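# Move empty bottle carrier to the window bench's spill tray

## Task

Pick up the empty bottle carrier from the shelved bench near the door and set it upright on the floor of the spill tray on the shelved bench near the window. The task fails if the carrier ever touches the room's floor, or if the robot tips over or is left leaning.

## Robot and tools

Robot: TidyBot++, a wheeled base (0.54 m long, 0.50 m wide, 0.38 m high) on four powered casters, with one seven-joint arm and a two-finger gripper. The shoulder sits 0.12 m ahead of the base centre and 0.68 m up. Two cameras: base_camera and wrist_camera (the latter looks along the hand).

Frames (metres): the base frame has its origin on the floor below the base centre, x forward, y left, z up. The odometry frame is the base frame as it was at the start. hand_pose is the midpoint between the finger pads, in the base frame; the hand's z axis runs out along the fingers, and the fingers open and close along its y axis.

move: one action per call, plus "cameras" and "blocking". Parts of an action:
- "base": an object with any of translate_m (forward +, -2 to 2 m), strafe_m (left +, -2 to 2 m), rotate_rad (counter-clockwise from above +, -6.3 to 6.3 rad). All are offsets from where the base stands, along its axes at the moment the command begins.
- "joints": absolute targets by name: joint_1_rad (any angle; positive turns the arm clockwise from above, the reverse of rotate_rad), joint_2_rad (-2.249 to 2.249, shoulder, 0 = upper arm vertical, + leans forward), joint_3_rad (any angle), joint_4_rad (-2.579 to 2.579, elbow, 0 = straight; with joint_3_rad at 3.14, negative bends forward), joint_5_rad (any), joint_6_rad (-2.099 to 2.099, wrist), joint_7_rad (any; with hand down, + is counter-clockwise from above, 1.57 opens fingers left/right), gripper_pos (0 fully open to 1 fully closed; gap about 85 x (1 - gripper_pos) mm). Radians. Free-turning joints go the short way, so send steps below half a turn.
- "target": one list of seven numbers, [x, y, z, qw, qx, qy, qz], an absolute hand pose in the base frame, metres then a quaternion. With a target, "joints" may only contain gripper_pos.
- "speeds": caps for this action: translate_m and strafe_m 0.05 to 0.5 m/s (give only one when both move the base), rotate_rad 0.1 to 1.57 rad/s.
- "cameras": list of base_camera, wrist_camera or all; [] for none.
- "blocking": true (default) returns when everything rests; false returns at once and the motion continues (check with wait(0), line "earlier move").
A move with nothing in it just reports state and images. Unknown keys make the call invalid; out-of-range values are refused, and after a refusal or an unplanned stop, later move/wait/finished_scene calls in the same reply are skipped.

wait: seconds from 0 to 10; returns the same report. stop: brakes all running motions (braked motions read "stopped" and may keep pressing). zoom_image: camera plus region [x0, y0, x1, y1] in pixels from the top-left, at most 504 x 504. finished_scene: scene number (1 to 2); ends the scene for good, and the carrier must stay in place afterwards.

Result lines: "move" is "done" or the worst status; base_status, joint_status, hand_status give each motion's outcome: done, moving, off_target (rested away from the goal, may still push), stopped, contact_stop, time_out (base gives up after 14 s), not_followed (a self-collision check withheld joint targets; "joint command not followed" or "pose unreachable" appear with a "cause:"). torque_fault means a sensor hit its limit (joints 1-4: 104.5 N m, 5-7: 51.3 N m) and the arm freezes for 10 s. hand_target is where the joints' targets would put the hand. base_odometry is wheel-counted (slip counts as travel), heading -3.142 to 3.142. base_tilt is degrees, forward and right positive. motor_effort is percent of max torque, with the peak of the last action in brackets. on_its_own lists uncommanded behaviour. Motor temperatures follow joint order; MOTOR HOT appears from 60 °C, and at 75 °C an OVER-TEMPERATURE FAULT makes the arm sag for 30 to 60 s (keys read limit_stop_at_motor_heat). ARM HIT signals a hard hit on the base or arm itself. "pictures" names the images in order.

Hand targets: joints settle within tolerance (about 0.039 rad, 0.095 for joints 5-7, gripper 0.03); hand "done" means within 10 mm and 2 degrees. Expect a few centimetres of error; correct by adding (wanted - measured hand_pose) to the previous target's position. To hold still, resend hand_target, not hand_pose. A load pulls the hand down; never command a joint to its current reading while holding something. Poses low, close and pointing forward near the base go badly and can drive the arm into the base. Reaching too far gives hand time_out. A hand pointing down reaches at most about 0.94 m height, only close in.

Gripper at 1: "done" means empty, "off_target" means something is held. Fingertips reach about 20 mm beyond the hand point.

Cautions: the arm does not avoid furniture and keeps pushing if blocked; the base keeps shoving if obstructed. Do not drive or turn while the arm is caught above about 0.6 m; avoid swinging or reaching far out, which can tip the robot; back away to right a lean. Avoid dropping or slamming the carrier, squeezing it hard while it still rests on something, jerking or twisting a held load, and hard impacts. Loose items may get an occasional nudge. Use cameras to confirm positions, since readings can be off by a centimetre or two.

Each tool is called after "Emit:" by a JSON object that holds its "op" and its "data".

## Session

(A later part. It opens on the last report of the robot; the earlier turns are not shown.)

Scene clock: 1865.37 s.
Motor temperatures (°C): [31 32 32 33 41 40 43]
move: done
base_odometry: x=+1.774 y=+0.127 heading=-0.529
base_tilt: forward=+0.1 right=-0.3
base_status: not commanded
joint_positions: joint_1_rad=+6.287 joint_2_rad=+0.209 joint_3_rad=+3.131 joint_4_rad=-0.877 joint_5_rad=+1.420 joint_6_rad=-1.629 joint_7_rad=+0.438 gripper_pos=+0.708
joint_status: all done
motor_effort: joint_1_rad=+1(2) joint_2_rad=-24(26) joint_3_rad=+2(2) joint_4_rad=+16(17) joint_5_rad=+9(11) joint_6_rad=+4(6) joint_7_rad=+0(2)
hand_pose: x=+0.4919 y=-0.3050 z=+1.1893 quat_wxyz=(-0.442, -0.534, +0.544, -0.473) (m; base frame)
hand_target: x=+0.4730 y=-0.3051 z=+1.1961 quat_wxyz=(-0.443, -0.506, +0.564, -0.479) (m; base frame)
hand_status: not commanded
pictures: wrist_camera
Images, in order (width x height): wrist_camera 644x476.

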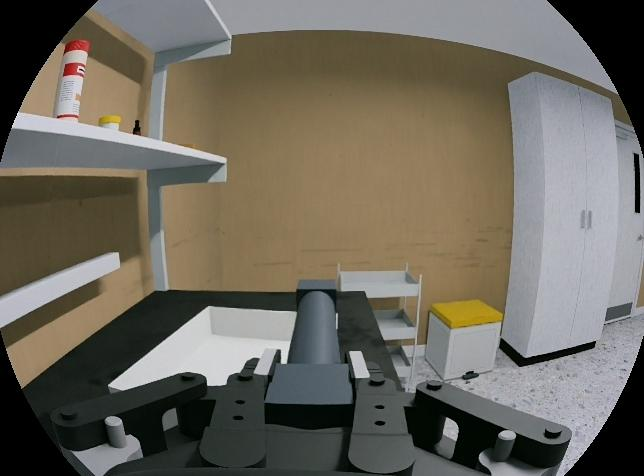

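Emit:
{"op": "move", "data": {"joints": {"joint_1_rad": 0.0, "joint_2_rad": 0.170, "joint_3_rad": 3.135, "joint_4_rad": -0.97, "joint_5_rad": 1.45, "joint_6_rad": -1.66, "joint_7_rad": 0.35}, "cameras": []}}

Scene clock: 1875.00 s.
Motor temperatures (°C): [31 32 32 33 41 40 42]
move: done
base_odometry: x=+1.774 y=+0.127 heading=-0.529
base_tilt: forward=+0.1 right=-0.4
base_status: not commanded
joint_positions: joint_1_rad=+6.287 joint_2_rad=+0.173 joint_3_rad=+3.131 joint_4_rad=-0.947 joint_5_rad=+1.428 joint_6_rad=-1.629 joint_7_rad=+0.416 gripper_pos=+0.708
joint_status: all done
motor_effort: joint_1_rad=+1(3) joint_2_rad=-21(24) joint_3_rad=+1(2) joint_4_rad=+15(16) joint_5_rad=+8(10) joint_6_rad=+2(5) joint_7_rad=+0(1)
hand_pose: x=+0.4793 y=-0.3052 z=+1.1846 quat_wxyz=(-0.449, -0.533, +0.542, -0.470) (m; base frame)
hand_target: x=+0.4683 y=-0.3051 z=+1.1816 quat_wxyz=(-0.450, -0.509, +0.561, -0.473) (m; base frame)
hand_status: not commanded
pictures: none
No camera images: "cameras" was empty.

Emit:
{"op": "move", "data": {"joints": {"joint_1_rad": 0.0, "joint_2_rad": 0.170, "joint_3_rad": 3.135, "joint_4_rad": -1.02, "joint_5_rad": 1.45, "joint_6_rad": -1.65, "joint_7_rad": 0.32}, "cameras": []}}

Scene clock: 1882.47 s.
Motor temperatures (°C): [31 32 32 33 41 40 42]
move: done
base_odometry: x=+1.774 y=+0.127 heading=-0.529
base_tilt: forward=+0.1 right=-0.3
base_status: not commanded
joint_positions: joint_1_rad=+6.287 joint_2_rad=+0.165 joint_3_rad=+3.131 joint_4_rad=-0.987 joint_5_rad=+1.443 joint_6_rad=-1.629 joint_7_rad=+0.390 gripper_pos=+0.708
joint_status: all done
motor_effort: joint_1_rad=+1(3) joint_2_rad=-20(21) joint_3_rad=+1(2) joint_4_rad=+13(15) joint_5_rad=+5(6) joint_6_rad=+0(3) joint_7_rad=+0(1)
hand_pose: x=+0.4769 y=-0.3058 z=+1.1805 quat_wxyz=(-0.456, -0.529, +0.539, -0.470) (m; base frame)
hand_target: x=+0.4751 y=-0.3053 z=+1.1688 quat_wxyz=(-0.456, -0.514, +0.554, -0.470) (m; base frame)
hand_status: not commanded
pictures: none
No camera images: "cameras" was empty.

Emit:
{"op": "move", "data": {"cameras": ["wrist_camera"]}}

Scene clock: 1922.87 s.
Motor temperatures (°C): [31 32 32 33 41 40 43]
base_odometry: x=+1.774 y=+0.127 heading=-0.529
base_tilt: forward=+0.1 right=-0.3
base_status: not commanded
joint_positions: joint_1_rad=+6.287 joint_2_rad=+0.165 joint_3_rad=+3.131 joint_4_rad=-0.987 joint_5_rad=+1.443 joint_6_rad=-1.629 joint_7_rad=+0.390 gripper_pos=+0.708
joint_status: all done
motor_effort: joint_1_rad=+1(3) joint_2_rad=-19(21) joint_3_rad=+1(2) joint_4_rad=+13(15) joint_5_rad=+5(6) joint_6_rad=+0(3) joint_7_rad=+0(1)
hand_pose: x=+0.4769 y=-0.3058 z=+1.1805 quat_wxyz=(-0.456, -0.529, +0.539, -0.470) (m; base frame)
hand_target: x=+0.4751 y=-0.3053 z=+1.1688 quat_wxyz=(-0.456, -0.514, +0.554, -0.470) (m; base frame)
hand_status: not commanded
pictures: wrist_camera
Images, in order (width x height): wrist_camera 644x476.

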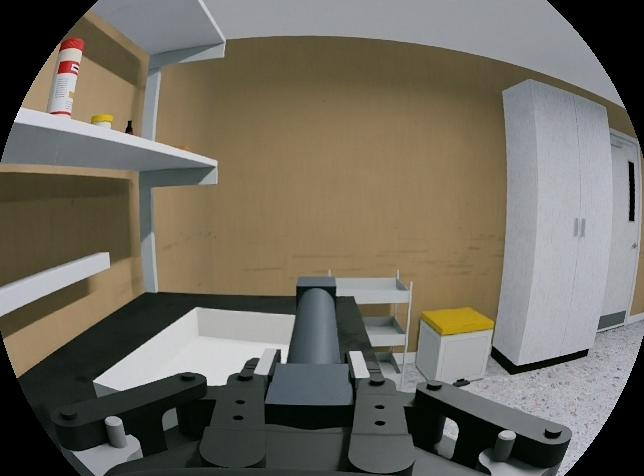

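Emit:
{"op": "move", "data": {"joints": {"joint_4_rad": -0.97, "joint_7_rad": 0.44}, "cameras": []}}

Emit:
{"op": "move", "data": {"base": {"translate_m": 0.03}, "speeds": {"translate_m": 0.05}, "cameras": ["wrist_camera", "base_camera"]}}

Scene clock: 1933.73 s.
Motor temperatures (°C): [31 32 32 33 41 40 43]
move: done
base_odometry: x=+1.774 y=+0.127 heading=-0.529
base_tilt: forward=+0.2 right=-0.3
base_status: not commanded
joint_positions: joint_1_rad=+6.287 joint_2_rad=+0.165 joint_3_rad=+3.131 joint_4_rad=-0.981 joint_5_rad=+1.443 joint_6_rad=-1.629 joint_7_rad=+0.411 gripper_pos=+0.708
joint_status: all done
motor_effort: joint_1_rad=+1(2) joint_2_rad=-21(23) joint_3_rad=+1(2) joint_4_rad=+15(16) joint_5_rad=+7(9) joint_6_rad=+2(3) joint_7_rad=+1(1)
hand_pose: x=+0.4763 y=-0.3058 z=+1.1822 quat_wxyz=(-0.460, -0.533, +0.535, -0.467) (m; base frame)
hand_target: x=+0.4711 y=-0.3053 z=+1.1829 quat_wxyz=(-0.470, -0.535, +0.535, -0.456) (m; base frame)
hand_status: not commanded
pictures: none
No camera images: "cameras" was empty.

Scene clock: 1934.80 s.
Motor temperatures (°C): [31 32 32 33 41 40 42]
move: done
base_odometry: x=+1.800 y=+0.111 heading=-0.529
base_tilt: forward=+0.1 right=-0.3
base_status: done
joint_positions: joint_1_rad=+6.287 joint_2_rad=+0.164 joint_3_rad=+3.131 joint_4_rad=-0.981 joint_5_rad=+1.443 joint_6_rad=-1.629 joint_7_rad=+0.411 gripper_pos=+0.708
joint_status: not commanded
motor_effort: joint_1_rad=+1(2) joint_2_rad=-22(24) joint_3_rad=+1(1) joint_4_rad=+15(17) joint_5_rad=+8(9) joint_6_rad=+4(5) joint_7_rad=+0(1)
hand_pose: x=+0.4758 y=-0.3058 z=+1.1824 quat_wxyz=(-0.460, -0.533, +0.536, -0.467) (m; base frame)
hand_target: x=+0.4711 y=-0.3053 z=+1.1829 quat_wxyz=(-0.470, -0.535, +0.535, -0.456) (m; base frame)
hand_status: not commanded
pictures: base_camera, wrist_camera
Images, in order (width x height): base_camera 644x364, wrist_camera 644x476.

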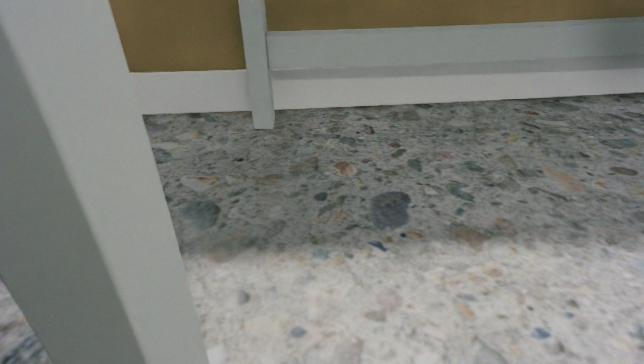

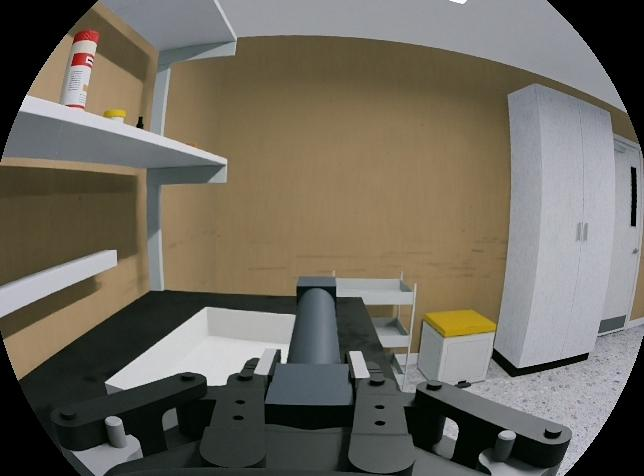

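Emit:
{"op": "move", "data": {"joints": {"joint_4_rad": -1.04, "joint_7_rad": 0.31}, "cameras": []}}

Emit:
{"op": "move", "data": {"joints": {"joint_4_rad": -1.07, "joint_7_rad": 0.28}, "cameras": []}}

Scene clock: 1939.43 s.
Motor temperatures (°C): [31 32 32 33 41 40 42]
move: done
base_odometry: x=+1.800 y=+0.111 heading=-0.529
base_tilt: forward=+0.1 right=-0.3
base_status: not commanded
joint_positions: joint_1_rad=+6.287 joint_2_rad=+0.157 joint_3_rad=+3.131 joint_4_rad=-1.010 joint_5_rad=+1.458 joint_6_rad=-1.629 joint_7_rad=+0.368 gripper_pos=+0.708
joint_status: all done
motor_effort: joint_1_rad=+2(2) joint_2_rad=-19(22) joint_3_rad=+1(2) joint_4_rad=+13(17) joint_5_rad=+4(9) joint_6_rad=+1(3) joint_7_rad=-1(2)
hand_pose: x=+0.4732 y=-0.3063 z=+1.1806 quat_wxyz=(-0.460, -0.522, +0.540, -0.473) (m; base frame)
hand_target: x=+0.4765 y=-0.3052 z=+1.1631 quat_wxyz=(-0.459, -0.515, +0.552, -0.467) (m; base frame)
hand_status: not commanded
pictures: none
No camera images: "cameras" was empty.

Scene clock: 1940.07 s.
Motor temperatures (°C): [31 32 32 33 41 40 42]
move: off_target
base_odometry: x=+1.800 y=+0.111 heading=-0.529
base_tilt: forward=+0.2 right=-0.4
base_status: not commanded
joint_positions: joint_1_rad=+6.287 joint_2_rad=+0.152 joint_3_rad=+3.131 joint_4_rad=-1.027 joint_5_rad=+1.469 joint_6_rad=-1.629 joint_7_rad=+0.355 gripper_pos=+0.708
joint_status: joint_4_rad off_target (ended at -1.027, target -1.070); the others done
motor_effort: joint_1_rad=+2(3) joint_2_rad=-17(19) joint_3_rad=+1(2) joint_4_rad=+11(12) joint_5_rad=+2(4) joint_6_rad=-1(2) joint_7_rad=-1(2)
hand_pose: x=+0.4708 y=-0.3066 z=+1.1805 quat_wxyz=(-0.464, -0.518, +0.539, -0.475) (m; base frame)
hand_target: x=+0.4784 y=-0.3052 z=+1.1546 quat_wxyz=(-0.460, -0.514, +0.553, -0.467) (m; base frame)
hand_status: not commanded
pictures: none
No camera images: "cameras" was empty.

Emit:
{"op": "move", "data": {"joints": {"gripper_pos": 0.66}, "cameras": ["wrist_camera"]}}

Scene clock: 1949.30 s.
Motor temperatures (°C): [31 32 32 33 41 40 43]
move: done
base_odometry: x=+1.800 y=+0.111 heading=-0.529
base_tilt: forward=+0.1 right=-0.3
base_status: not commanded
joint_positions: joint_1_rad=+6.287 joint_2_rad=+0.157 joint_3_rad=+3.131 joint_4_rad=-1.053 joint_5_rad=+1.456 joint_6_rad=-1.638 joint_7_rad=+0.352 gripper_pos=+0.660
joint_status: all done
motor_effort: joint_1_rad=+1(3) joint_2_rad=-20(22) joint_3_rad=+1(2) joint_4_rad=+15(16) joint_5_rad=+7(9) joint_6_rad=+3(3) joint_7_rad=+0(2)
hand_pose: x=+0.4738 y=-0.3060 z=+1.1669 quat_wxyz=(-0.469, -0.527, +0.537, -0.463) (m; base frame)
hand_target: x=+0.4784 y=-0.3052 z=+1.1546 quat_wxyz=(-0.460, -0.514, +0.553, -0.467) (m; base frame)
hand_status: not commanded
pictures: wrist_camera
Images, in order (width x height): wrist_camera 644x476.

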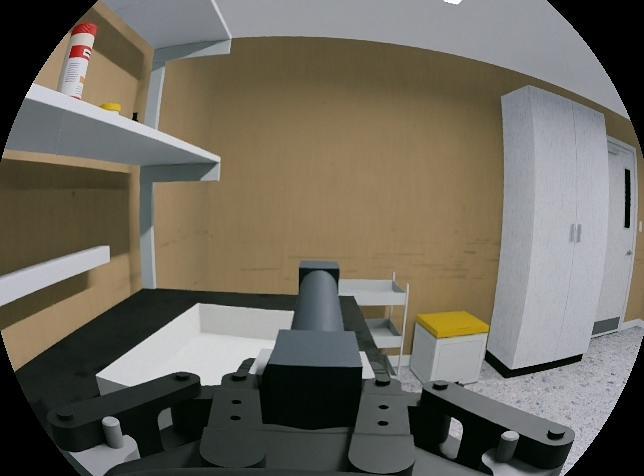

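Emit:
{"op": "move", "data": {"joints": {"gripper_pos": 0.0}, "cameras": ["wrist_camera"]}}

Emit:
{"op": "move", "data": {"joints": {"joint_2_rad": 0.235, "joint_4_rad": -0.82, "joint_7_rad": 0.55}, "cameras": ["wrist_camera"]}}

Scene clock: 1987.90 s.
Motor temperatures (°C): [31 32 32 33 41 40 43]
move: done
base_odometry: x=+1.800 y=+0.111 heading=-0.529
base_tilt: forward=+0.1 right=-0.3
base_status: not commanded
joint_positions: joint_1_rad=+6.287 joint_2_rad=+0.157 joint_3_rad=+3.131 joint_4_rad=-1.053 joint_5_rad=+1.456 joint_6_rad=-1.638 joint_7_rad=+0.352 gripper_pos=+0.000
joint_status: all done
motor_effort: joint_1_rad=+0(2) joint_2_rad=-21(22) joint_3_rad=+0(2) joint_4_rad=+15(16) joint_5_rad=+7(9) joint_6_rad=+2(3) joint_7_rad=+0(1)
hand_pose: x=+0.4738 y=-0.3060 z=+1.1669 quat_wxyz=(-0.469, -0.527, +0.537, -0.463) (m; base frame)
hand_target: x=+0.4784 y=-0.3052 z=+1.1546 quat_wxyz=(-0.460, -0.514, +0.553, -0.467) (m; base frame)
hand_status: not commanded
pictures: wrist_camera
Images, in order (width x height): wrist_camera 644x476.

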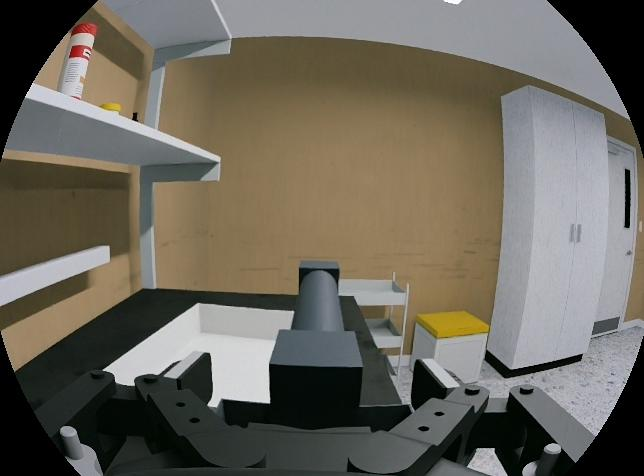

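Scene clock: 1989.17 s.
Motor temperatures (°C): [31 32 32 33 41 40 43]
move: done
base_odometry: x=+1.800 y=+0.111 heading=-0.529
base_tilt: forward=+0.1 right=-0.3
base_status: not commanded
joint_positions: joint_1_rad=+6.287 joint_2_rad=+0.209 joint_3_rad=+3.131 joint_4_rad=-0.841 joint_5_rad=+1.456 joint_6_rad=-1.638 joint_7_rad=+0.474 gripper_pos=+0.000
joint_status: all done
motor_effort: joint_1_rad=+2(2) joint_2_rad=-22(23) joint_3_rad=+1(2) joint_4_rad=+15(17) joint_5_rad=+7(9) joint_6_rad=+4(4) joint_7_rad=+0(1)
hand_pose: x=+0.4805 y=-0.3063 z=+1.2077 quat_wxyz=(-0.454, -0.522, +0.543, -0.476) (m; base frame)
hand_target: x=+0.4895 y=-0.3054 z=+1.2006 quat_wxyz=(-0.472, -0.545, +0.525, -0.452) (m; base frame)
hand_status: not commanded
pictures: wrist_camera
Images, in order (width x height): wrist_camera 644x476.

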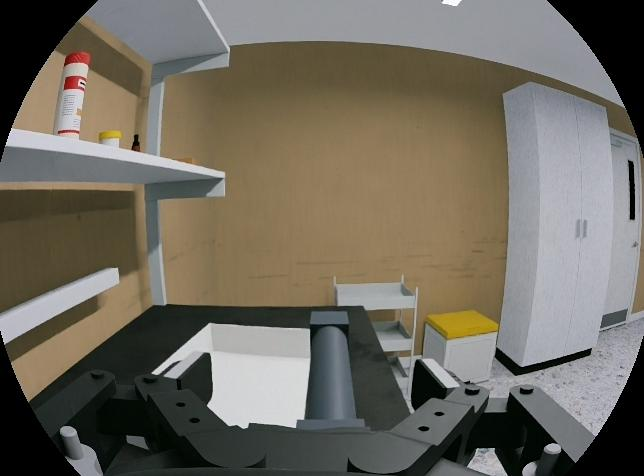

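Emit:
{"op": "move", "data": {"joints": {"joint_2_rad": 0.36, "joint_4_rad": -0.35, "joint_7_rad": 0.92, "joint_5_rad": 1.50}, "cameras": ["wrist_camera"]}}

Scene clock: 1996.30 s.
Motor temperatures (°C): [31 32 32 33 41 40 43]
move: done
base_odometry: x=+1.800 y=+0.111 heading=-0.529
base_tilt: forward=+0.2 right=-0.3
base_status: not commanded
joint_positions: joint_1_rad=+6.287 joint_2_rad=+0.335 joint_3_rad=+3.131 joint_4_rad=-0.372 joint_5_rad=+1.467 joint_6_rad=-1.638 joint_7_rad=+0.841 gripper_pos=+0.000
joint_status: all done
motor_effort: joint_1_rad=+1(2) joint_2_rad=-23(24) joint_3_rad=+1(2) joint_4_rad=+11(16) joint_5_rad=+6(8) joint_6_rad=+6(6) joint_7_rad=+0(2)
hand_pose: x=+0.4742 y=-0.3078 z=+1.2803 quat_wxyz=(-0.454, -0.535, +0.524, -0.483) (m; base frame)
hand_target: x=+0.4748 y=-0.3077 z=+1.2801 quat_wxyz=(-0.485, -0.544, +0.508, -0.459) (m; base frame)
hand_status: not commanded
pictures: wrist_camera
Images, in order (width x height): wrist_camera 644x476.

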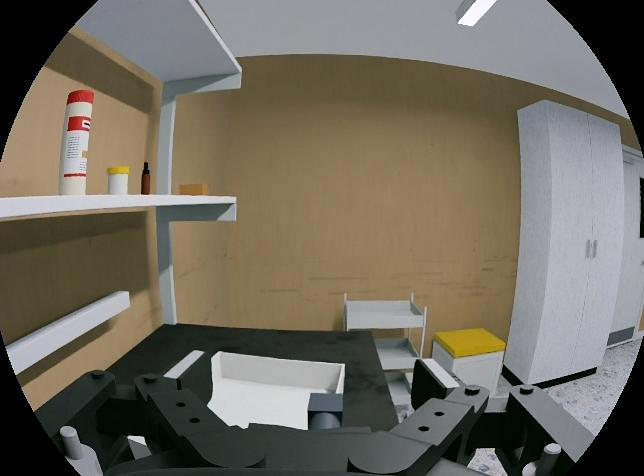

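Emit:
{"op": "move", "data": {"base": {"translate_m": -0.43, "strafe_m": -0.33}, "speeds": {"translate_m": 0.3}, "cameras": ["wrist_camera"]}}

Emit:
{"op": "move", "data": {"joints": {"joint_1_rad": 0.008, "joint_2_rad": -0.003, "joint_3_rad": 3.119, "joint_4_rad": -1.33, "joint_5_rad": 0.0, "joint_6_rad": -0.22, "joint_7_rad": -0.03}, "cameras": ["wrist_camera"]}}

Scene clock: 2028.97 s.
Motor temperatures (°C): [31 32 32 33 41 40 43]
move: done
base_odometry: x=+1.262 y=+0.043 heading=-0.529
base_tilt: forward=+0.1 right=-0.3
base_status: done
joint_positions: joint_1_rad=+6.286 joint_2_rad=+0.346 joint_3_rad=+3.131 joint_4_rad=-0.368 joint_5_rad=+1.469 joint_6_rad=-1.638 joint_7_rad=+0.843 gripper_pos=+0.000
joint_status: not commanded
motor_effort: joint_1_rad=+0(3) joint_2_rad=-23(27) joint_3_rad=+2(2) joint_4_rad=+11(12) joint_5_rad=+6(6) joint_6_rad=+6(6) joint_7_rad=+0(1)
hand_pose: x=+0.4804 y=-0.3074 z=+1.2772 quat_wxyz=(-0.457, -0.537, +0.522, -0.481) (m; base frame)
hand_target: x=+0.4748 y=-0.3077 z=+1.2801 quat_wxyz=(-0.485, -0.544, +0.508, -0.459) (m; base frame)
hand_status: not commanded
pictures: wrist_camera
Images, in order (width x height): wrist_camera 644x476.

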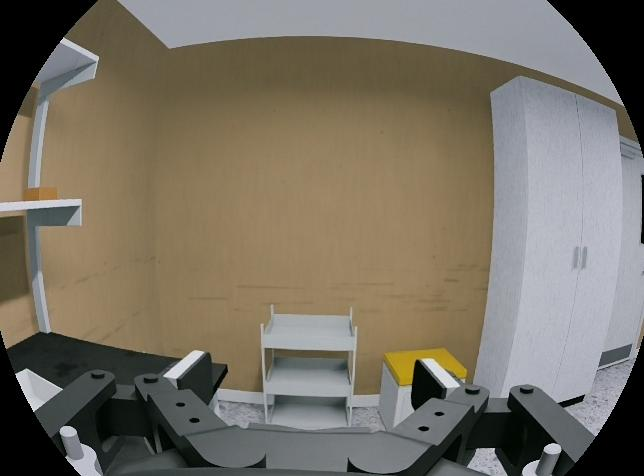

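Scene clock: 2031.67 s.
Motor temperatures (°C): [31 32 32 33 41 40 43]
move: done
base_odometry: x=+1.262 y=+0.043 heading=-0.529
base_tilt: forward=+0.1 right=-0.3
base_status: not commanded
joint_positions: joint_1_rad=+6.286 joint_2_rad=-0.001 joint_3_rad=+3.131 joint_4_rad=-1.308 joint_5_rad=+0.042 joint_6_rad=-0.263 joint_7_rad=+0.048 gripper_pos=+0.000
joint_status: all done
motor_effort: joint_1_rad=+1(3) joint_2_rad=-20(27) joint_3_rad=+0(2) joint_4_rad=+21(23) joint_5_rad=+0(7) joint_6_rad=+8(9) joint_7_rad=+0(2)
hand_pose: x=+0.7332 y=+0.0027 z=+1.1847 quat_wxyz=(+0.477, -0.521, +0.478, -0.523) (m; base frame)
hand_target: x=+0.7337 y=+0.0104 z=+1.1859 quat_wxyz=(+0.517, -0.490, +0.498, -0.495) (m; base frame)
hand_status: not commanded
pictures: wrist_camera
Images, in order (width x height): wrist_camera 644x476.

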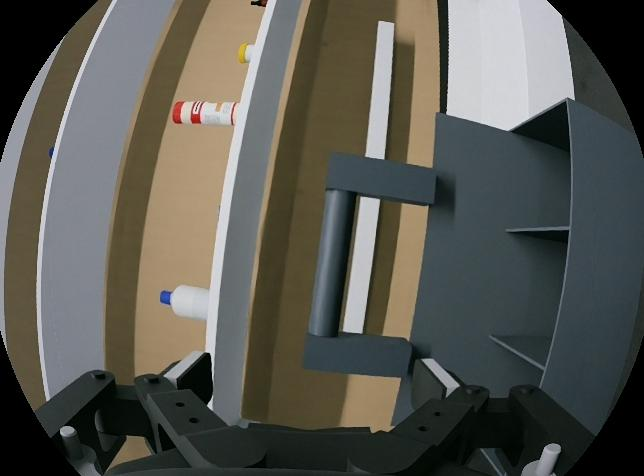

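Emit:
{"op": "move", "data": {"base": {"strafe_m": -0.042}, "joints": {"joint_2_rad": -0.006, "joint_4_rad": -1.37, "joint_6_rad": -0.185, "joint_7_rad": -0.14}, "cameras": ["wrist_camera"]}}

Scene clock: 2080.07 s.
Motor temperatures (°C): [31 32 32 33 41 40 43]
move: done
base_odometry: x=+1.241 y=+0.007 heading=-0.529
base_tilt: forward=+0.1 right=-0.4
base_status: done
joint_positions: joint_1_rad=+6.293 joint_2_rad=-0.005 joint_3_rad=+3.130 joint_4_rad=-1.353 joint_5_rad=+0.039 joint_6_rad=-0.222 joint_7_rad=-0.069 gripper_pos=+0.000
joint_status: all done
motor_effort: joint_1_rad=+0(3) joint_2_rad=-22(23) joint_3_rad=+0(3) joint_4_rad=+22(23) joint_5_rad=+0(1) joint_6_rad=+8(9) joint_7_rad=+0(1)
hand_pose: x=+0.7347 y=+0.0002 z=+1.1721 quat_wxyz=(+0.506, -0.490, +0.509, -0.494) (m; base frame)
hand_target: x=+0.7350 y=+0.0104 z=+1.1739 quat_wxyz=(+0.543, -0.463, +0.524, -0.465) (m; base frame)
hand_status: not commanded
pictures: wrist_camera
Images, in order (width x height): wrist_camera 644x476.

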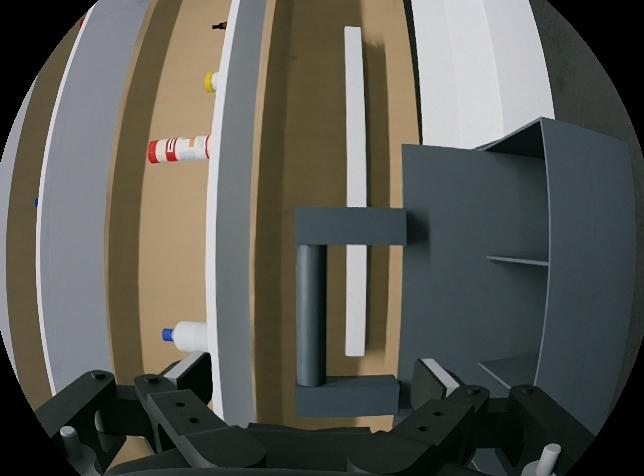

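Emit:
{"op": "move", "data": {"base": {"translate_m": 0.1}, "speeds": {"translate_m": 0.2}, "joints": {"joint_4_rad": -1.35}, "cameras": ["wrist_camera"]}}

Scene clock: 2090.23 s.
Motor temperatures (°C): [31 32 32 33 41 40 43]
move: done
base_odometry: x=+1.327 y=-0.044 heading=-0.529
base_tilt: forward=+0.1 right=-0.3
base_status: done
joint_positions: joint_1_rad=+6.293 joint_2_rad=-0.011 joint_3_rad=+3.130 joint_4_rad=-1.351 joint_5_rad=+0.039 joint_6_rad=-0.221 joint_7_rad=-0.069 gripper_pos=+0.000
joint_status: all done
motor_effort: joint_1_rad=+0(2) joint_2_rad=-21(25) joint_3_rad=+0(1) joint_4_rad=+21(23) joint_5_rad=+0(1) joint_6_rad=+8(8) joint_7_rad=+0(1)
hand_pose: x=+0.7314 y=+0.0002 z=+1.1774 quat_wxyz=(+0.509, -0.488, +0.507, -0.496) (m; base frame)
hand_target: x=+0.7335 y=+0.0104 z=+1.1863 quat_wxyz=(+0.548, -0.458, +0.519, -0.469) (m; base frame)
hand_status: not commanded
pictures: wrist_camera
Images, in order (width x height): wrist_camera 644x476.

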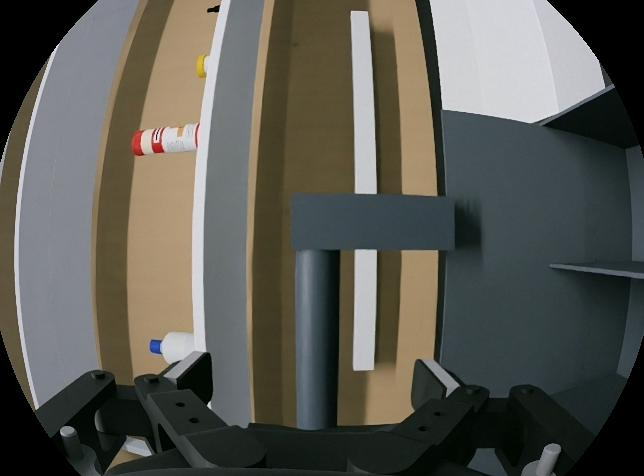

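Emit:
{"op": "move", "data": {"base": {"translate_m": 0.072, "strafe_m": 0.003}, "speeds": {"translate_m": 0.15}, "cameras": ["wrist_camera"]}}

Scene clock: 2102.77 s.
Motor temperatures (°C): [31 32 32 33 41 40 43]
move: done
base_odometry: x=+1.391 y=-0.078 heading=-0.529
base_tilt: forward=+0.1 right=-0.4
base_status: done
joint_positions: joint_1_rad=+6.293 joint_2_rad=-0.012 joint_3_rad=+3.130 joint_4_rad=-1.351 joint_5_rad=+0.039 joint_6_rad=-0.221 joint_7_rad=-0.069 gripper_pos=+0.000
joint_status: not commanded
motor_effort: joint_1_rad=+1(2) joint_2_rad=-20(25) joint_3_rad=+1(1) joint_4_rad=+22(23) joint_5_rad=+0(1) joint_6_rad=+8(8) joint_7_rad=+0(1)
hand_pose: x=+0.7309 y=+0.0002 z=+1.1782 quat_wxyz=(+0.509, -0.488, +0.507, -0.496) (m; base frame)
hand_target: x=+0.7335 y=+0.0104 z=+1.1863 quat_wxyz=(+0.548, -0.458, +0.519, -0.469) (m; base frame)
hand_status: not commanded
pictures: wrist_camera
Images, in order (width x height): wrist_camera 644x476.

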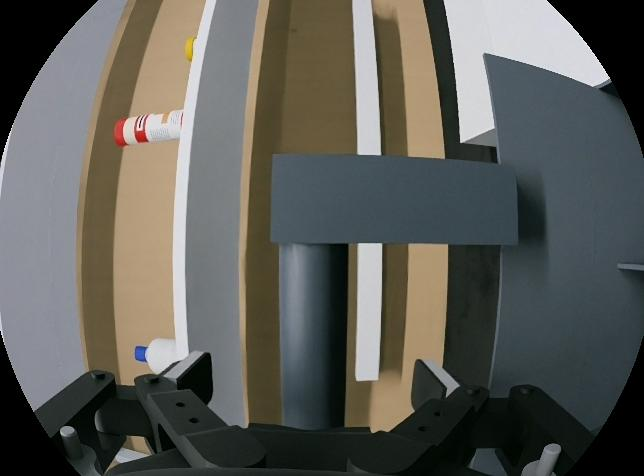

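Emit:
{"op": "move", "data": {"joints": {"gripper_pos": 0.76}, "cameras": ["wrist_camera"]}}

Scene clock: 2110.43 s.
Motor temperatures (°C): [31 32 32 33 41 40 43]
move: done
base_odometry: x=+1.391 y=-0.078 heading=-0.529
base_tilt: forward=+0.1 right=-0.4
base_status: not commanded
joint_positions: joint_1_rad=+6.293 joint_2_rad=-0.011 joint_3_rad=+3.130 joint_4_rad=-1.352 joint_5_rad=+0.039 joint_6_rad=-0.221 joint_7_rad=-0.069 gripper_pos=+0.744
joint_status: all done
motor_effort: joint_1_rad=+0(2) joint_2_rad=-23(24) joint_3_rad=+0(1) joint_4_rad=+23(26) joint_5_rad=-1(2) joint_6_rad=+9(11) joint_7_rad=-1(2)
hand_pose: x=+0.7316 y=+0.0002 z=+1.1768 quat_wxyz=(+0.509, -0.488, +0.507, -0.496) (m; base frame)
hand_target: x=+0.7335 y=+0.0104 z=+1.1863 quat_wxyz=(+0.548, -0.458, +0.519, -0.469) (m; base frame)
hand_status: not commanded
pictures: wrist_camera
Images, in order (width x height): wrist_camera 644x476.

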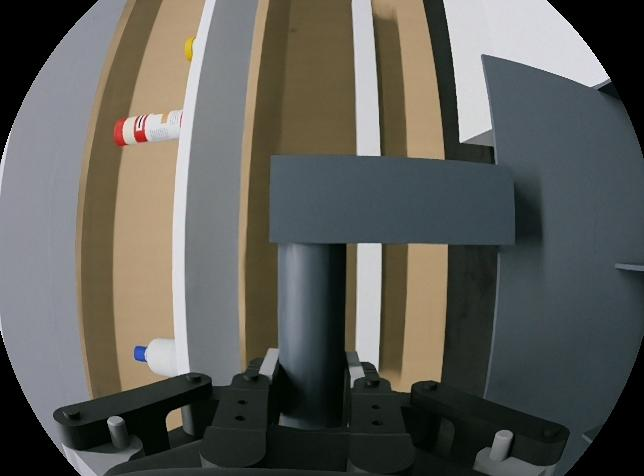

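Emit:
{"op": "move", "data": {"joints": {"joint_2_rad": 0.035, "joint_4_rad": -1.23, "joint_6_rad": -0.30}, "cameras": ["wrist_camera"]}}

Scene clock: 2117.33 s.
Motor temperatures (°C): [31 32 32 33 41 40 43]
move: off_target
base_odometry: x=+1.391 y=-0.078 heading=-0.529
base_tilt: forward=+0.2 right=-0.3
base_status: not commanded
joint_positions: joint_1_rad=+6.293 joint_2_rad=+0.033 joint_3_rad=+3.130 joint_4_rad=-1.271 joint_5_rad=+0.037 joint_6_rad=-0.281 joint_7_rad=-0.070 gripper_pos=+0.744
joint_status: joint_4_rad off_target (ended at -1.271, target -1.230); the others done
motor_effort: joint_1_rad=+1(1) joint_2_rad=-25(27) joint_3_rad=+0(1) joint_4_rad=+25(26) joint_5_rad=+0(2) joint_6_rad=+11(11) joint_7_rad=+0(2)
hand_pose: x=+0.7473 y=-0.0006 z=+1.1807 quat_wxyz=(+0.503, -0.493, +0.514, -0.490) (m; base frame)
hand_target: x=+0.7444 y=+0.0101 z=+1.1988 quat_wxyz=(+0.539, -0.466, +0.529, -0.461) (m; base frame)
hand_status: not commanded
pictures: wrist_camera
Images, in order (width x height): wrist_camera 644x476.

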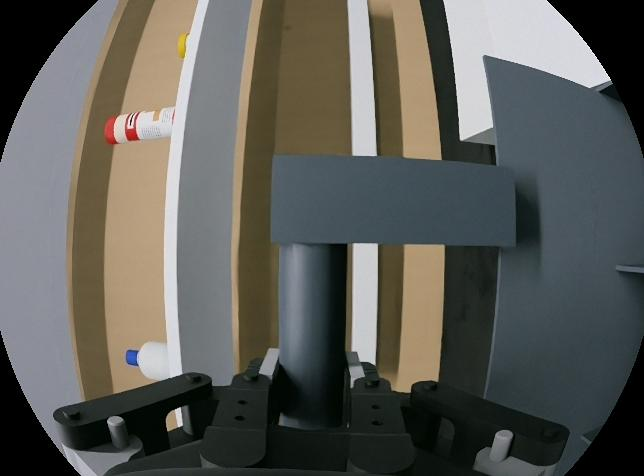

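Emit:
{"op": "move", "data": {"joints": {"joint_2_rad": 0.04, "joint_4_rad": -1.12, "joint_6_rad": -0.39}, "cameras": ["wrist_camera"]}}

Scene clock: 2140.77 s.
Motor temperatures (°C): [31 32 32 33 40 40 43]
move: done
base_odometry: x=+1.391 y=-0.078 heading=-0.529
base_tilt: forward=+0.1 right=-0.4
base_status: not commanded
joint_positions: joint_1_rad=+6.293 joint_2_rad=+0.042 joint_3_rad=+3.130 joint_4_rad=-1.157 joint_5_rad=+0.037 joint_6_rad=-0.366 joint_7_rad=-0.070 gripper_pos=+0.744
joint_status: all done
motor_effort: joint_1_rad=+0(2) joint_2_rad=-26(28) joint_3_rad=+0(1) joint_4_rad=+25(27) joint_5_rad=+0(1) joint_6_rad=+11(12) joint_7_rad=+0(1)
hand_pose: x=+0.7407 y=-0.0016 z=+1.2181 quat_wxyz=(+0.507, -0.487, +0.510, -0.495) (m; base frame)
hand_target: x=+0.7349 y=+0.0098 z=+1.2343 quat_wxyz=(+0.543, -0.463, +0.525, -0.464) (m; base frame)
hand_status: not commanded
pictures: wrist_camera
Images, in order (width x height): wrist_camera 644x476.

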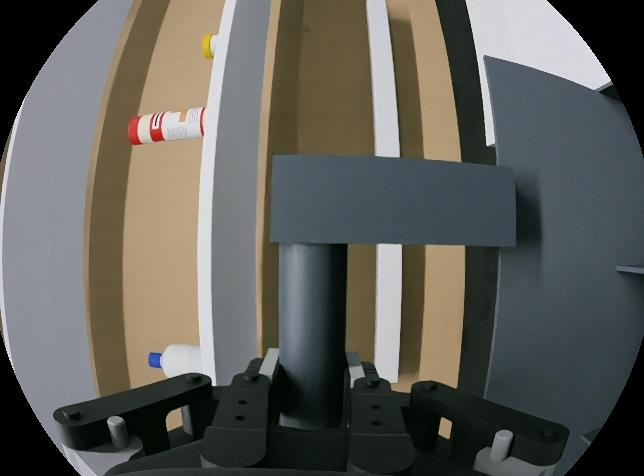

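Emit:
{"op": "move", "data": {"joints": {"gripper_pos": 1.0}, "cameras": []}}

Emit:
{"op": "move", "data": {"joints": {"joint_2_rad": 0.145, "joint_4_rad": -0.72, "joint_6_rad": -0.70}, "cameras": ["wrist_camera"]}}

Scene clock: 2146.50 s.
Motor temperatures (°C): [31 32 32 33 40 40 43]
move: off_target
base_odometry: x=+1.391 y=-0.078 heading=-0.529
base_tilt: forward=+0.2 right=-0.4
base_status: not commanded
joint_positions: joint_1_rad=+6.293 joint_2_rad=+0.042 joint_3_rad=+3.130 joint_4_rad=-1.157 joint_5_rad=+0.037 joint_6_rad=-0.367 joint_7_rad=-0.070 gripper_pos=+0.753
joint_status: gripper_pos off_target (ended at +0.753, target +1.000)
motor_effort: joint_1_rad=+1(3) joint_2_rad=-26(27) joint_3_rad=+0(1) joint_4_rad=+25(26) joint_5_rad=+0(1) joint_6_rad=+11(12) joint_7_rad=+0(1)
hand_pose: x=+0.7407 y=-0.0016 z=+1.2180 quat_wxyz=(+0.507, -0.487, +0.510, -0.495) (m; base frame)
hand_target: x=+0.7349 y=+0.0098 z=+1.2343 quat_wxyz=(+0.543, -0.463, +0.525, -0.464) (m; base frame)
hand_status: not commanded
pictures: none
No camera images: "cameras" was empty.

Scene clock: 2148.37 s.
Motor temperatures (°C): [31 32 32 33 40 40 43]
move: off_target
base_odometry: x=+1.391 y=-0.078 heading=-0.529
base_tilt: forward=+0.1 right=-0.3
base_status: not commanded
joint_positions: joint_1_rad=+6.293 joint_2_rad=+0.141 joint_3_rad=+3.130 joint_4_rad=-0.760 joint_5_rad=+0.037 joint_6_rad=-0.675 joint_7_rad=-0.070 gripper_pos=+0.753
joint_status: joint_4_rad off_target (ended at -0.760, target -0.720); the others done
motor_effort: joint_1_rad=+1(2) joint_2_rad=-28(28) joint_3_rad=+0(1) joint_4_rad=+22(26) joint_5_rad=+0(1) joint_6_rad=+11(12) joint_7_rad=+0(1)
hand_pose: x=+0.7354 y=-0.0055 z=+1.2924 quat_wxyz=(+0.504, -0.485, +0.517, -0.494) (m; base frame)
hand_target: x=+0.7300 y=+0.0081 z=+1.3039 quat_wxyz=(+0.539, -0.465, +0.530, -0.460) (m; base frame)
hand_status: not commanded
pictures: wrist_camera
Images, in order (width x height): wrist_camera 644x476.

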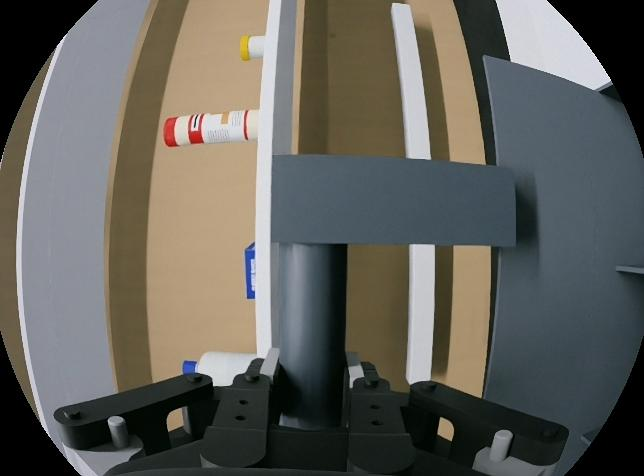

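Emit:
{"op": "move", "data": {"base": {"translate_m": -0.35}, "speeds": {"translate_m": 0.25}, "joints": {"joint_2_rad": 0.145, "joint_4_rad": -0.70, "joint_6_rad": -0.71}, "cameras": ["wrist_camera"]}}

Scene clock: 2190.20 s.
Motor temperatures (°C): [31 32 32 34 40 40 43]
move: done
base_odometry: x=+1.089 y=+0.099 heading=-0.529
base_tilt: forward=+0.1 right=-0.3
base_status: done
joint_positions: joint_1_rad=+6.293 joint_2_rad=+0.151 joint_3_rad=+3.130 joint_4_rad=-0.736 joint_5_rad=+0.036 joint_6_rad=-0.689 joint_7_rad=-0.070 gripper_pos=+0.753
joint_status: all done
motor_effort: joint_1_rad=+1(3) joint_2_rad=-27(32) joint_3_rad=+1(2) joint_4_rad=+22(24) joint_5_rad=+0(1) joint_6_rad=+11(12) joint_7_rad=+0(1)
hand_pose: x=+0.7372 y=-0.0054 z=+1.2949 quat_wxyz=(+0.505, -0.485, +0.517, -0.493) (m; base frame)
hand_target: x=+0.7259 y=+0.0080 z=+1.3118 quat_wxyz=(+0.542, -0.463, +0.527, -0.463) (m; base frame)
hand_status: not commanded
pictures: wrist_camera
Images, in order (width x height): wrist_camera 644x476.

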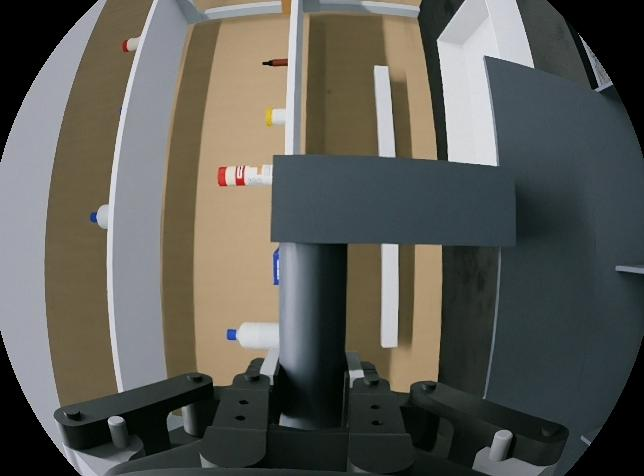

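Emit:
{"op": "move", "data": {"base": {"strafe_m": -0.45}, "speeds": {"strafe_m": 0.25}, "cameras": ["wrist_camera"]}}

Scene clock: 2196.20 s.
Motor temperatures (°C): [31 32 32 34 40 40 43]
move: done
base_odometry: x=+0.862 y=-0.290 heading=-0.529
base_tilt: forward=+0.2 right=-0.3
base_status: done
joint_positions: joint_1_rad=+6.293 joint_2_rad=+0.151 joint_3_rad=+3.129 joint_4_rad=-0.736 joint_5_rad=+0.033 joint_6_rad=-0.689 joint_7_rad=-0.070 gripper_pos=+0.753
joint_status: not commanded
motor_effort: joint_1_rad=+0(5) joint_2_rad=-28(29) joint_3_rad=+0(3) joint_4_rad=+22(22) joint_5_rad=+0(1) joint_6_rad=+11(12) joint_7_rad=+0(1)
hand_pose: x=+0.7372 y=-0.0050 z=+1.2949 quat_wxyz=(+0.505, -0.485, +0.517, -0.492) (m; base frame)
hand_target: x=+0.7259 y=+0.0080 z=+1.3118 quat_wxyz=(+0.542, -0.463, +0.527, -0.463) (m; base frame)
hand_status: not commanded
pictures: wrist_camera
Images, in order (width x height): wrist_camera 644x476.

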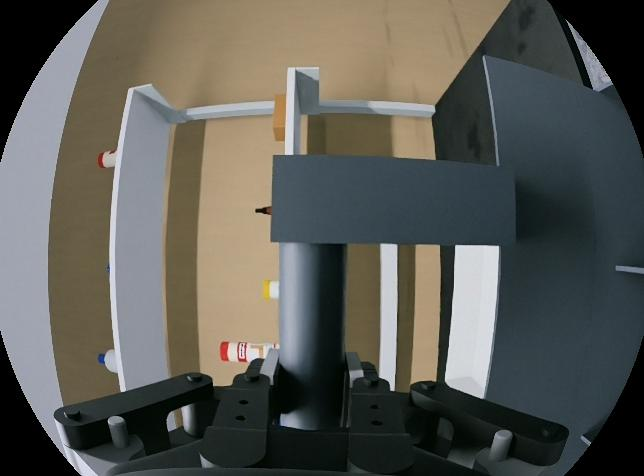

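Emit:
{"op": "move", "data": {"base": {"translate_m": -0.24, "strafe_m": 0.012, "rotate_rad": 0.329}, "speeds": {"translate_m": 0.25, "rotate_rad": 0.4}, "cameras": ["wrist_camera"]}}

Scene clock: 2225.63 s.
Motor temperatures (°C): [31 33 32 34 40 40 43]
move: done
base_odometry: x=+0.660 y=-0.158 heading=-0.200
base_tilt: forward=+0.1 right=-0.3
base_status: done
joint_positions: joint_1_rad=+6.287 joint_2_rad=+0.151 joint_3_rad=+3.126 joint_4_rad=-0.734 joint_5_rad=+0.028 joint_6_rad=-0.690 joint_7_rad=-0.070 gripper_pos=+0.753
joint_status: not commanded
motor_effort: joint_1_rad=+1(6) joint_2_rad=-27(33) joint_3_rad=+1(3) joint_4_rad=+22(24) joint_5_rad=+0(2) joint_6_rad=+11(12) joint_7_rad=+0(1)
hand_pose: x=+0.7368 y=+0.0014 z=+1.2955 quat_wxyz=(+0.510, -0.487, +0.515, -0.488) (m; base frame)
hand_target: x=+0.7259 y=+0.0080 z=+1.3118 quat_wxyz=(+0.542, -0.463, +0.527, -0.463) (m; base frame)
hand_status: not commanded
pictures: wrist_camera
Images, in order (width x height): wrist_camera 644x476.

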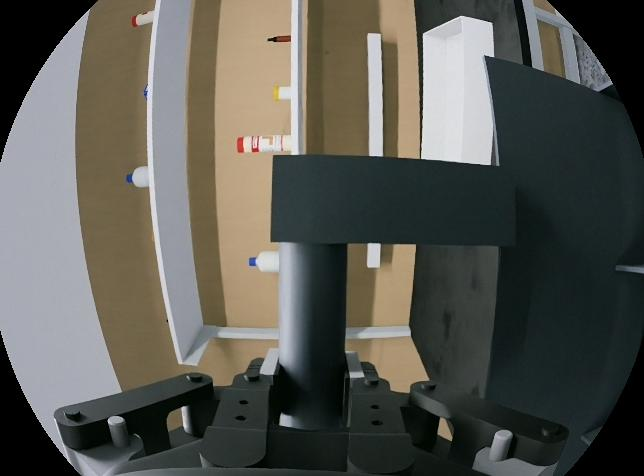

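Emit:
{"op": "zoom_image", "data": {"camera": "wrist_camera", "region": [380, 0, 560, 180]}}

Scaled by 2.800.

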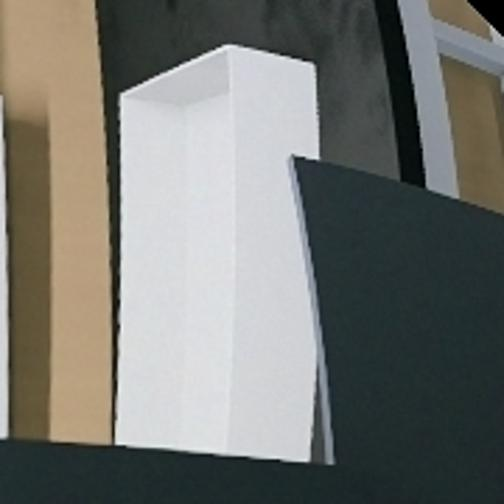

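Emit:
{"op": "move", "data": {"base": {"strafe_m": 0.2}, "speeds": {"strafe_m": 0.25}, "cameras": ["wrist_camera"]}}

Emit:
{"op": "zoom_image", "data": {"camera": "wrist_camera", "region": [380, 0, 560, 180]}}

Scene clock: 2357.13 s.
Motor temperatures (°C): [31 33 32 34 40 40 43]
move: done
base_odometry: x=+0.700 y=+0.038 heading=-0.199
base_tilt: forward=+0.1 right=-0.4
base_status: done
joint_positions: joint_1_rad=+6.288 joint_2_rad=+0.151 joint_3_rad=+3.126 joint_4_rad=-0.734 joint_5_rad=+0.028 joint_6_rad=-0.690 joint_7_rad=-0.070 gripper_pos=+0.753
joint_status: not commanded
motor_effort: joint_1_rad=+2(3) joint_2_rad=-27(29) joint_3_rad=+1(2) joint_4_rad=+22(23) joint_5_rad=+1(2) joint_6_rad=+11(12) joint_7_rad=+0(1)
hand_pose: x=+0.7368 y=+0.0011 z=+1.2955 quat_wxyz=(+0.510, -0.487, +0.515, -0.488) (m; base frame)
hand_target: x=+0.7259 y=+0.0080 z=+1.3118 quat_wxyz=(+0.542, -0.463, +0.527, -0.463) (m; base frame)
hand_status: not commanded
pictures: wrist_camera
Images, in order (width x height): wrist_camera 644x476.

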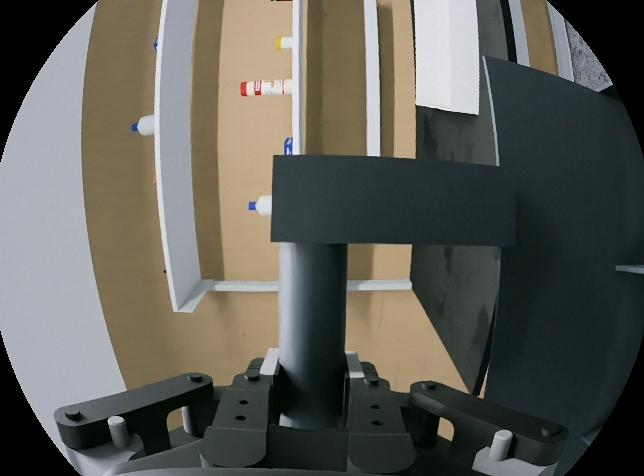

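Scaled by 2.800.

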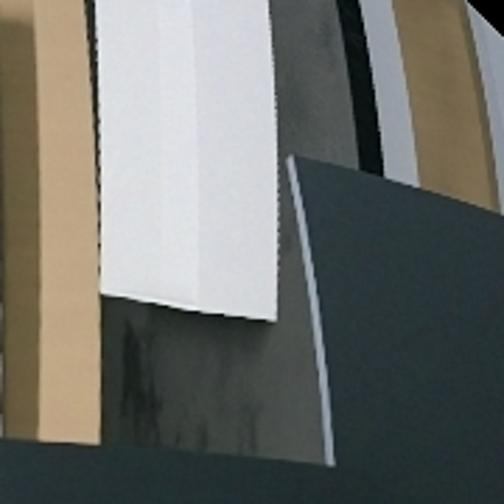

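Emit:
{"op": "zoom_image", "data": {"camera": "wrist_camera", "region": [400, 260, 520, 420]}}

Scaled by 3.150.

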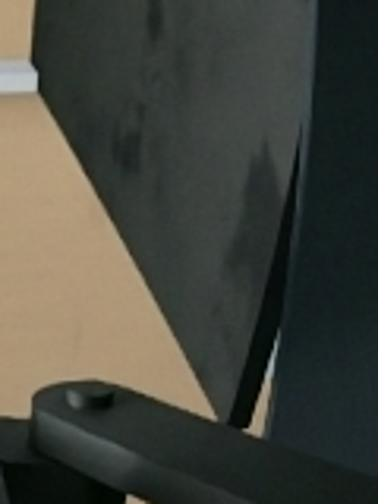

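Emit:
{"op": "move", "data": {"base": {"translate_m": 0.348, "strafe_m": -0.137, "rotate_rad": -0.408}, "speeds": {"translate_m": 0.25, "rotate_rad": 0.4}, "cameras": ["wrist_camera"]}}

Emit:
{"op": "zoom_image", "data": {"camera": "wrist_camera", "region": [400, 0, 560, 160]}}

Emit:
{"op": "zoom_image", "data": {"camera": "wrist_camera", "region": [400, 240, 560, 400]}}

Scene clock: 2437.77 s.
Motor temperatures (°C): [31 33 32 34 40 40 43]
move: done
base_odometry: x=+1.014 y=-0.165 heading=-0.608
base_tilt: forward=+0.1 right=-0.3
base_status: done
joint_positions: joint_1_rad=+6.292 joint_2_rad=+0.157 joint_3_rad=+3.124 joint_4_rad=-0.734 joint_5_rad=+0.026 joint_6_rad=-0.691 joint_7_rad=-0.070 gripper_pos=+0.753
joint_status: not commanded
motor_effort: joint_1_rad=+0(4) joint_2_rad=-28(33) joint_3_rad=+0(3) joint_4_rad=+22(24) joint_5_rad=+0(2) joint_6_rad=+11(12) joint_7_rad=+0(1)
hand_pose: x=+0.7403 y=-0.0004 z=+1.2919 quat_wxyz=(+0.508, -0.487, +0.518, -0.486) (m; base frame)
hand_target: x=+0.7259 y=+0.0080 z=+1.3118 quat_wxyz=(+0.542, -0.463, +0.527, -0.463) (m; base frame)
hand_status: not commanded
pictures: wrist_camera
Images, in order (width x height): wrist_camera 644x476.

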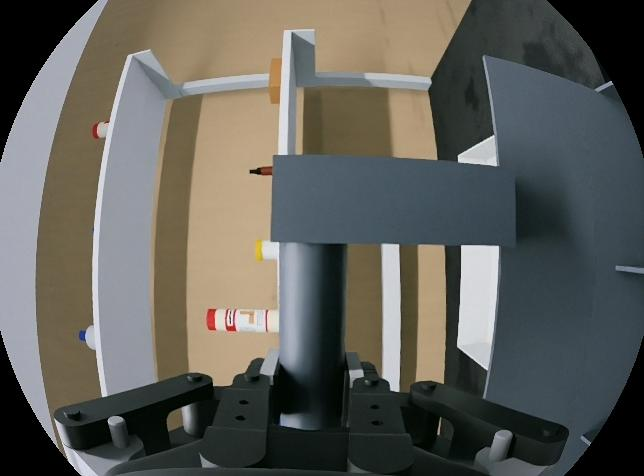

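Scaled by 3.150.

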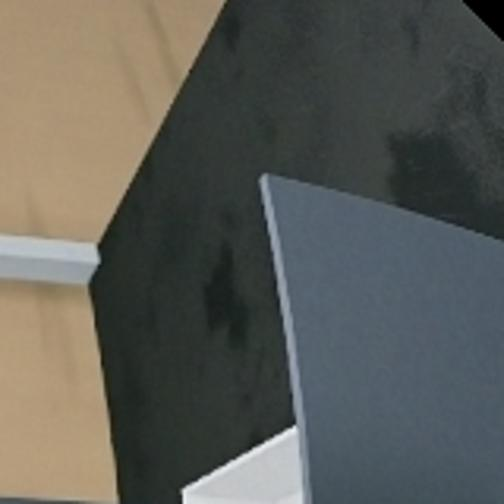

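Scaled by 3.150.

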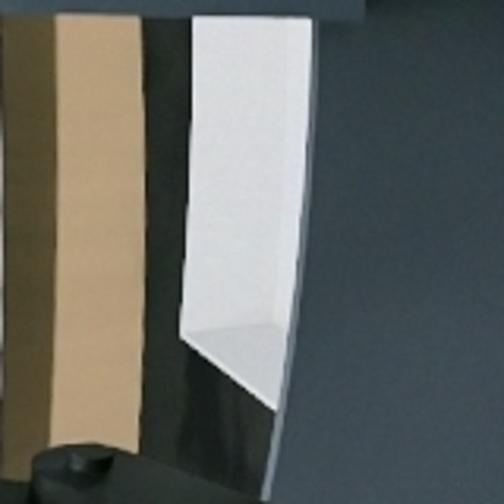

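Emit:
{"op": "move", "data": {"base": {"translate_m": 0.438, "strafe_m": -0.014, "rotate_rad": -0.03}, "speeds": {"translate_m": 0.15, "rotate_rad": 0.2}, "cameras": ["wrist_camera"]}}

Emit:
{"op": "zoom_image", "data": {"camera": "wrist_camera", "region": [440, 0, 620, 240]}}

Scene clock: 2498.60 s.
Motor temperatures (°C): [31 33 32 34 40 40 43]
move: done
base_odometry: x=+1.366 y=-0.427 heading=-0.639
base_tilt: forward=+0.1 right=-0.3
base_status: done
joint_positions: joint_1_rad=+6.296 joint_2_rad=+0.158 joint_3_rad=+3.124 joint_4_rad=-0.733 joint_5_rad=+0.026 joint_6_rad=-0.692 joint_7_rad=-0.070 gripper_pos=+0.753
joint_status: not commanded
motor_effort: joint_1_rad=+1(4) joint_2_rad=-28(32) joint_3_rad=+0(3) joint_4_rad=+22(24) joint_5_rad=+0(2) joint_6_rad=+11(12) joint_7_rad=+0(1)
hand_pose: x=+0.7408 y=-0.0022 z=+1.2912 quat_wxyz=(+0.507, -0.487, +0.519, -0.487) (m; base frame)
hand_target: x=+0.7259 y=+0.0080 z=+1.3118 quat_wxyz=(+0.542, -0.463, +0.527, -0.463) (m; base frame)
hand_status: not commanded
pictures: wrist_camera
Images, in order (width x height): wrist_camera 644x476.

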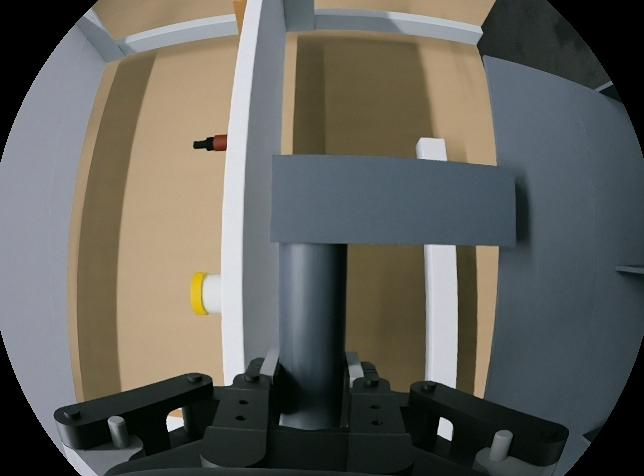

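Scaled by 2.100.

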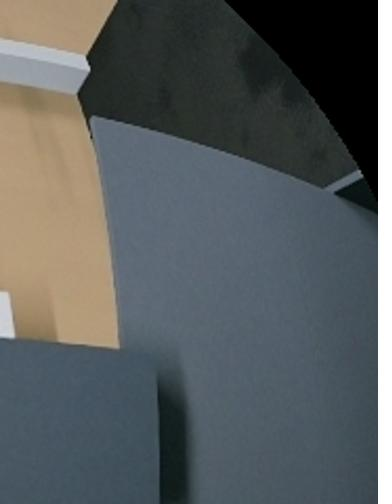

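Emit:
{"op": "move", "data": {"joints": {"joint_2_rad": 0.07, "joint_4_rad": -1.0, "joint_6_rad": -0.44}, "cameras": ["wrist_camera"]}}

Scene clock: 2525.97 s.
Motor temperatures (°C): [31 33 32 34 40 40 43]
move: done
base_odometry: x=+1.366 y=-0.427 heading=-0.639
base_tilt: forward=+0.2 right=-0.4
base_status: not commanded
joint_positions: joint_1_rad=+6.296 joint_2_rad=+0.093 joint_3_rad=+3.124 joint_4_rad=-1.003 joint_5_rad=+0.026 joint_6_rad=-0.502 joint_7_rad=-0.070 gripper_pos=+0.753
joint_status: all done
motor_effort: joint_1_rad=+1(2) joint_2_rad=-28(29) joint_3_rad=+0(1) joint_4_rad=+24(26) joint_5_rad=+0(1) joint_6_rad=+11(12) joint_7_rad=-1(1)
hand_pose: x=+0.7486 y=+0.0000 z=+1.2360 quat_wxyz=(+0.503, -0.492, +0.520, -0.483) (m; base frame)
hand_target: x=+0.7346 y=+0.0094 z=+1.2714 quat_wxyz=(+0.554, -0.453, +0.514, -0.473) (m; base frame)
hand_status: not commanded
pictures: wrist_camera
Images, in order (width x height): wrist_camera 644x476.

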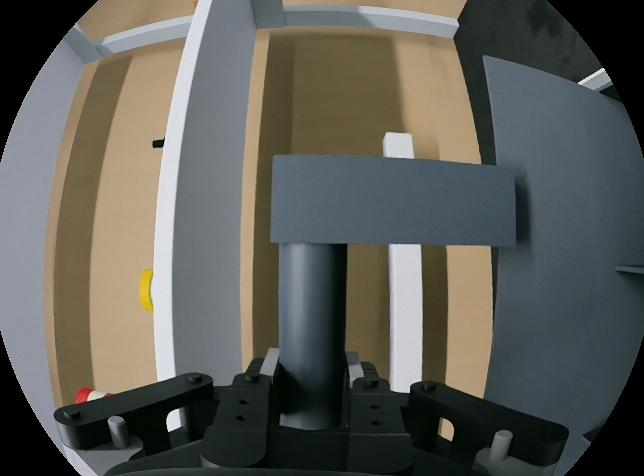

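Emit:
{"op": "zoom_image", "data": {"camera": "wrist_camera", "region": [520, 20, 640, 140]}}

Scaled by 4.200.

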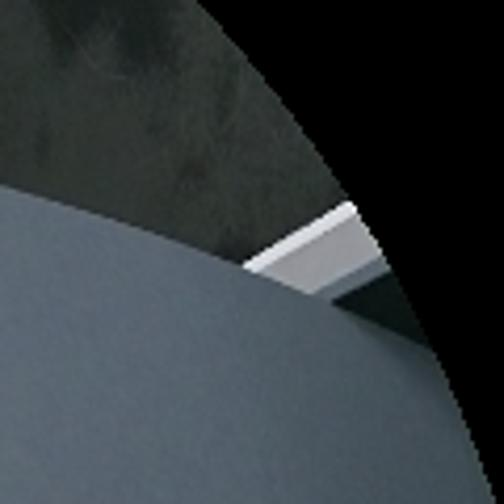

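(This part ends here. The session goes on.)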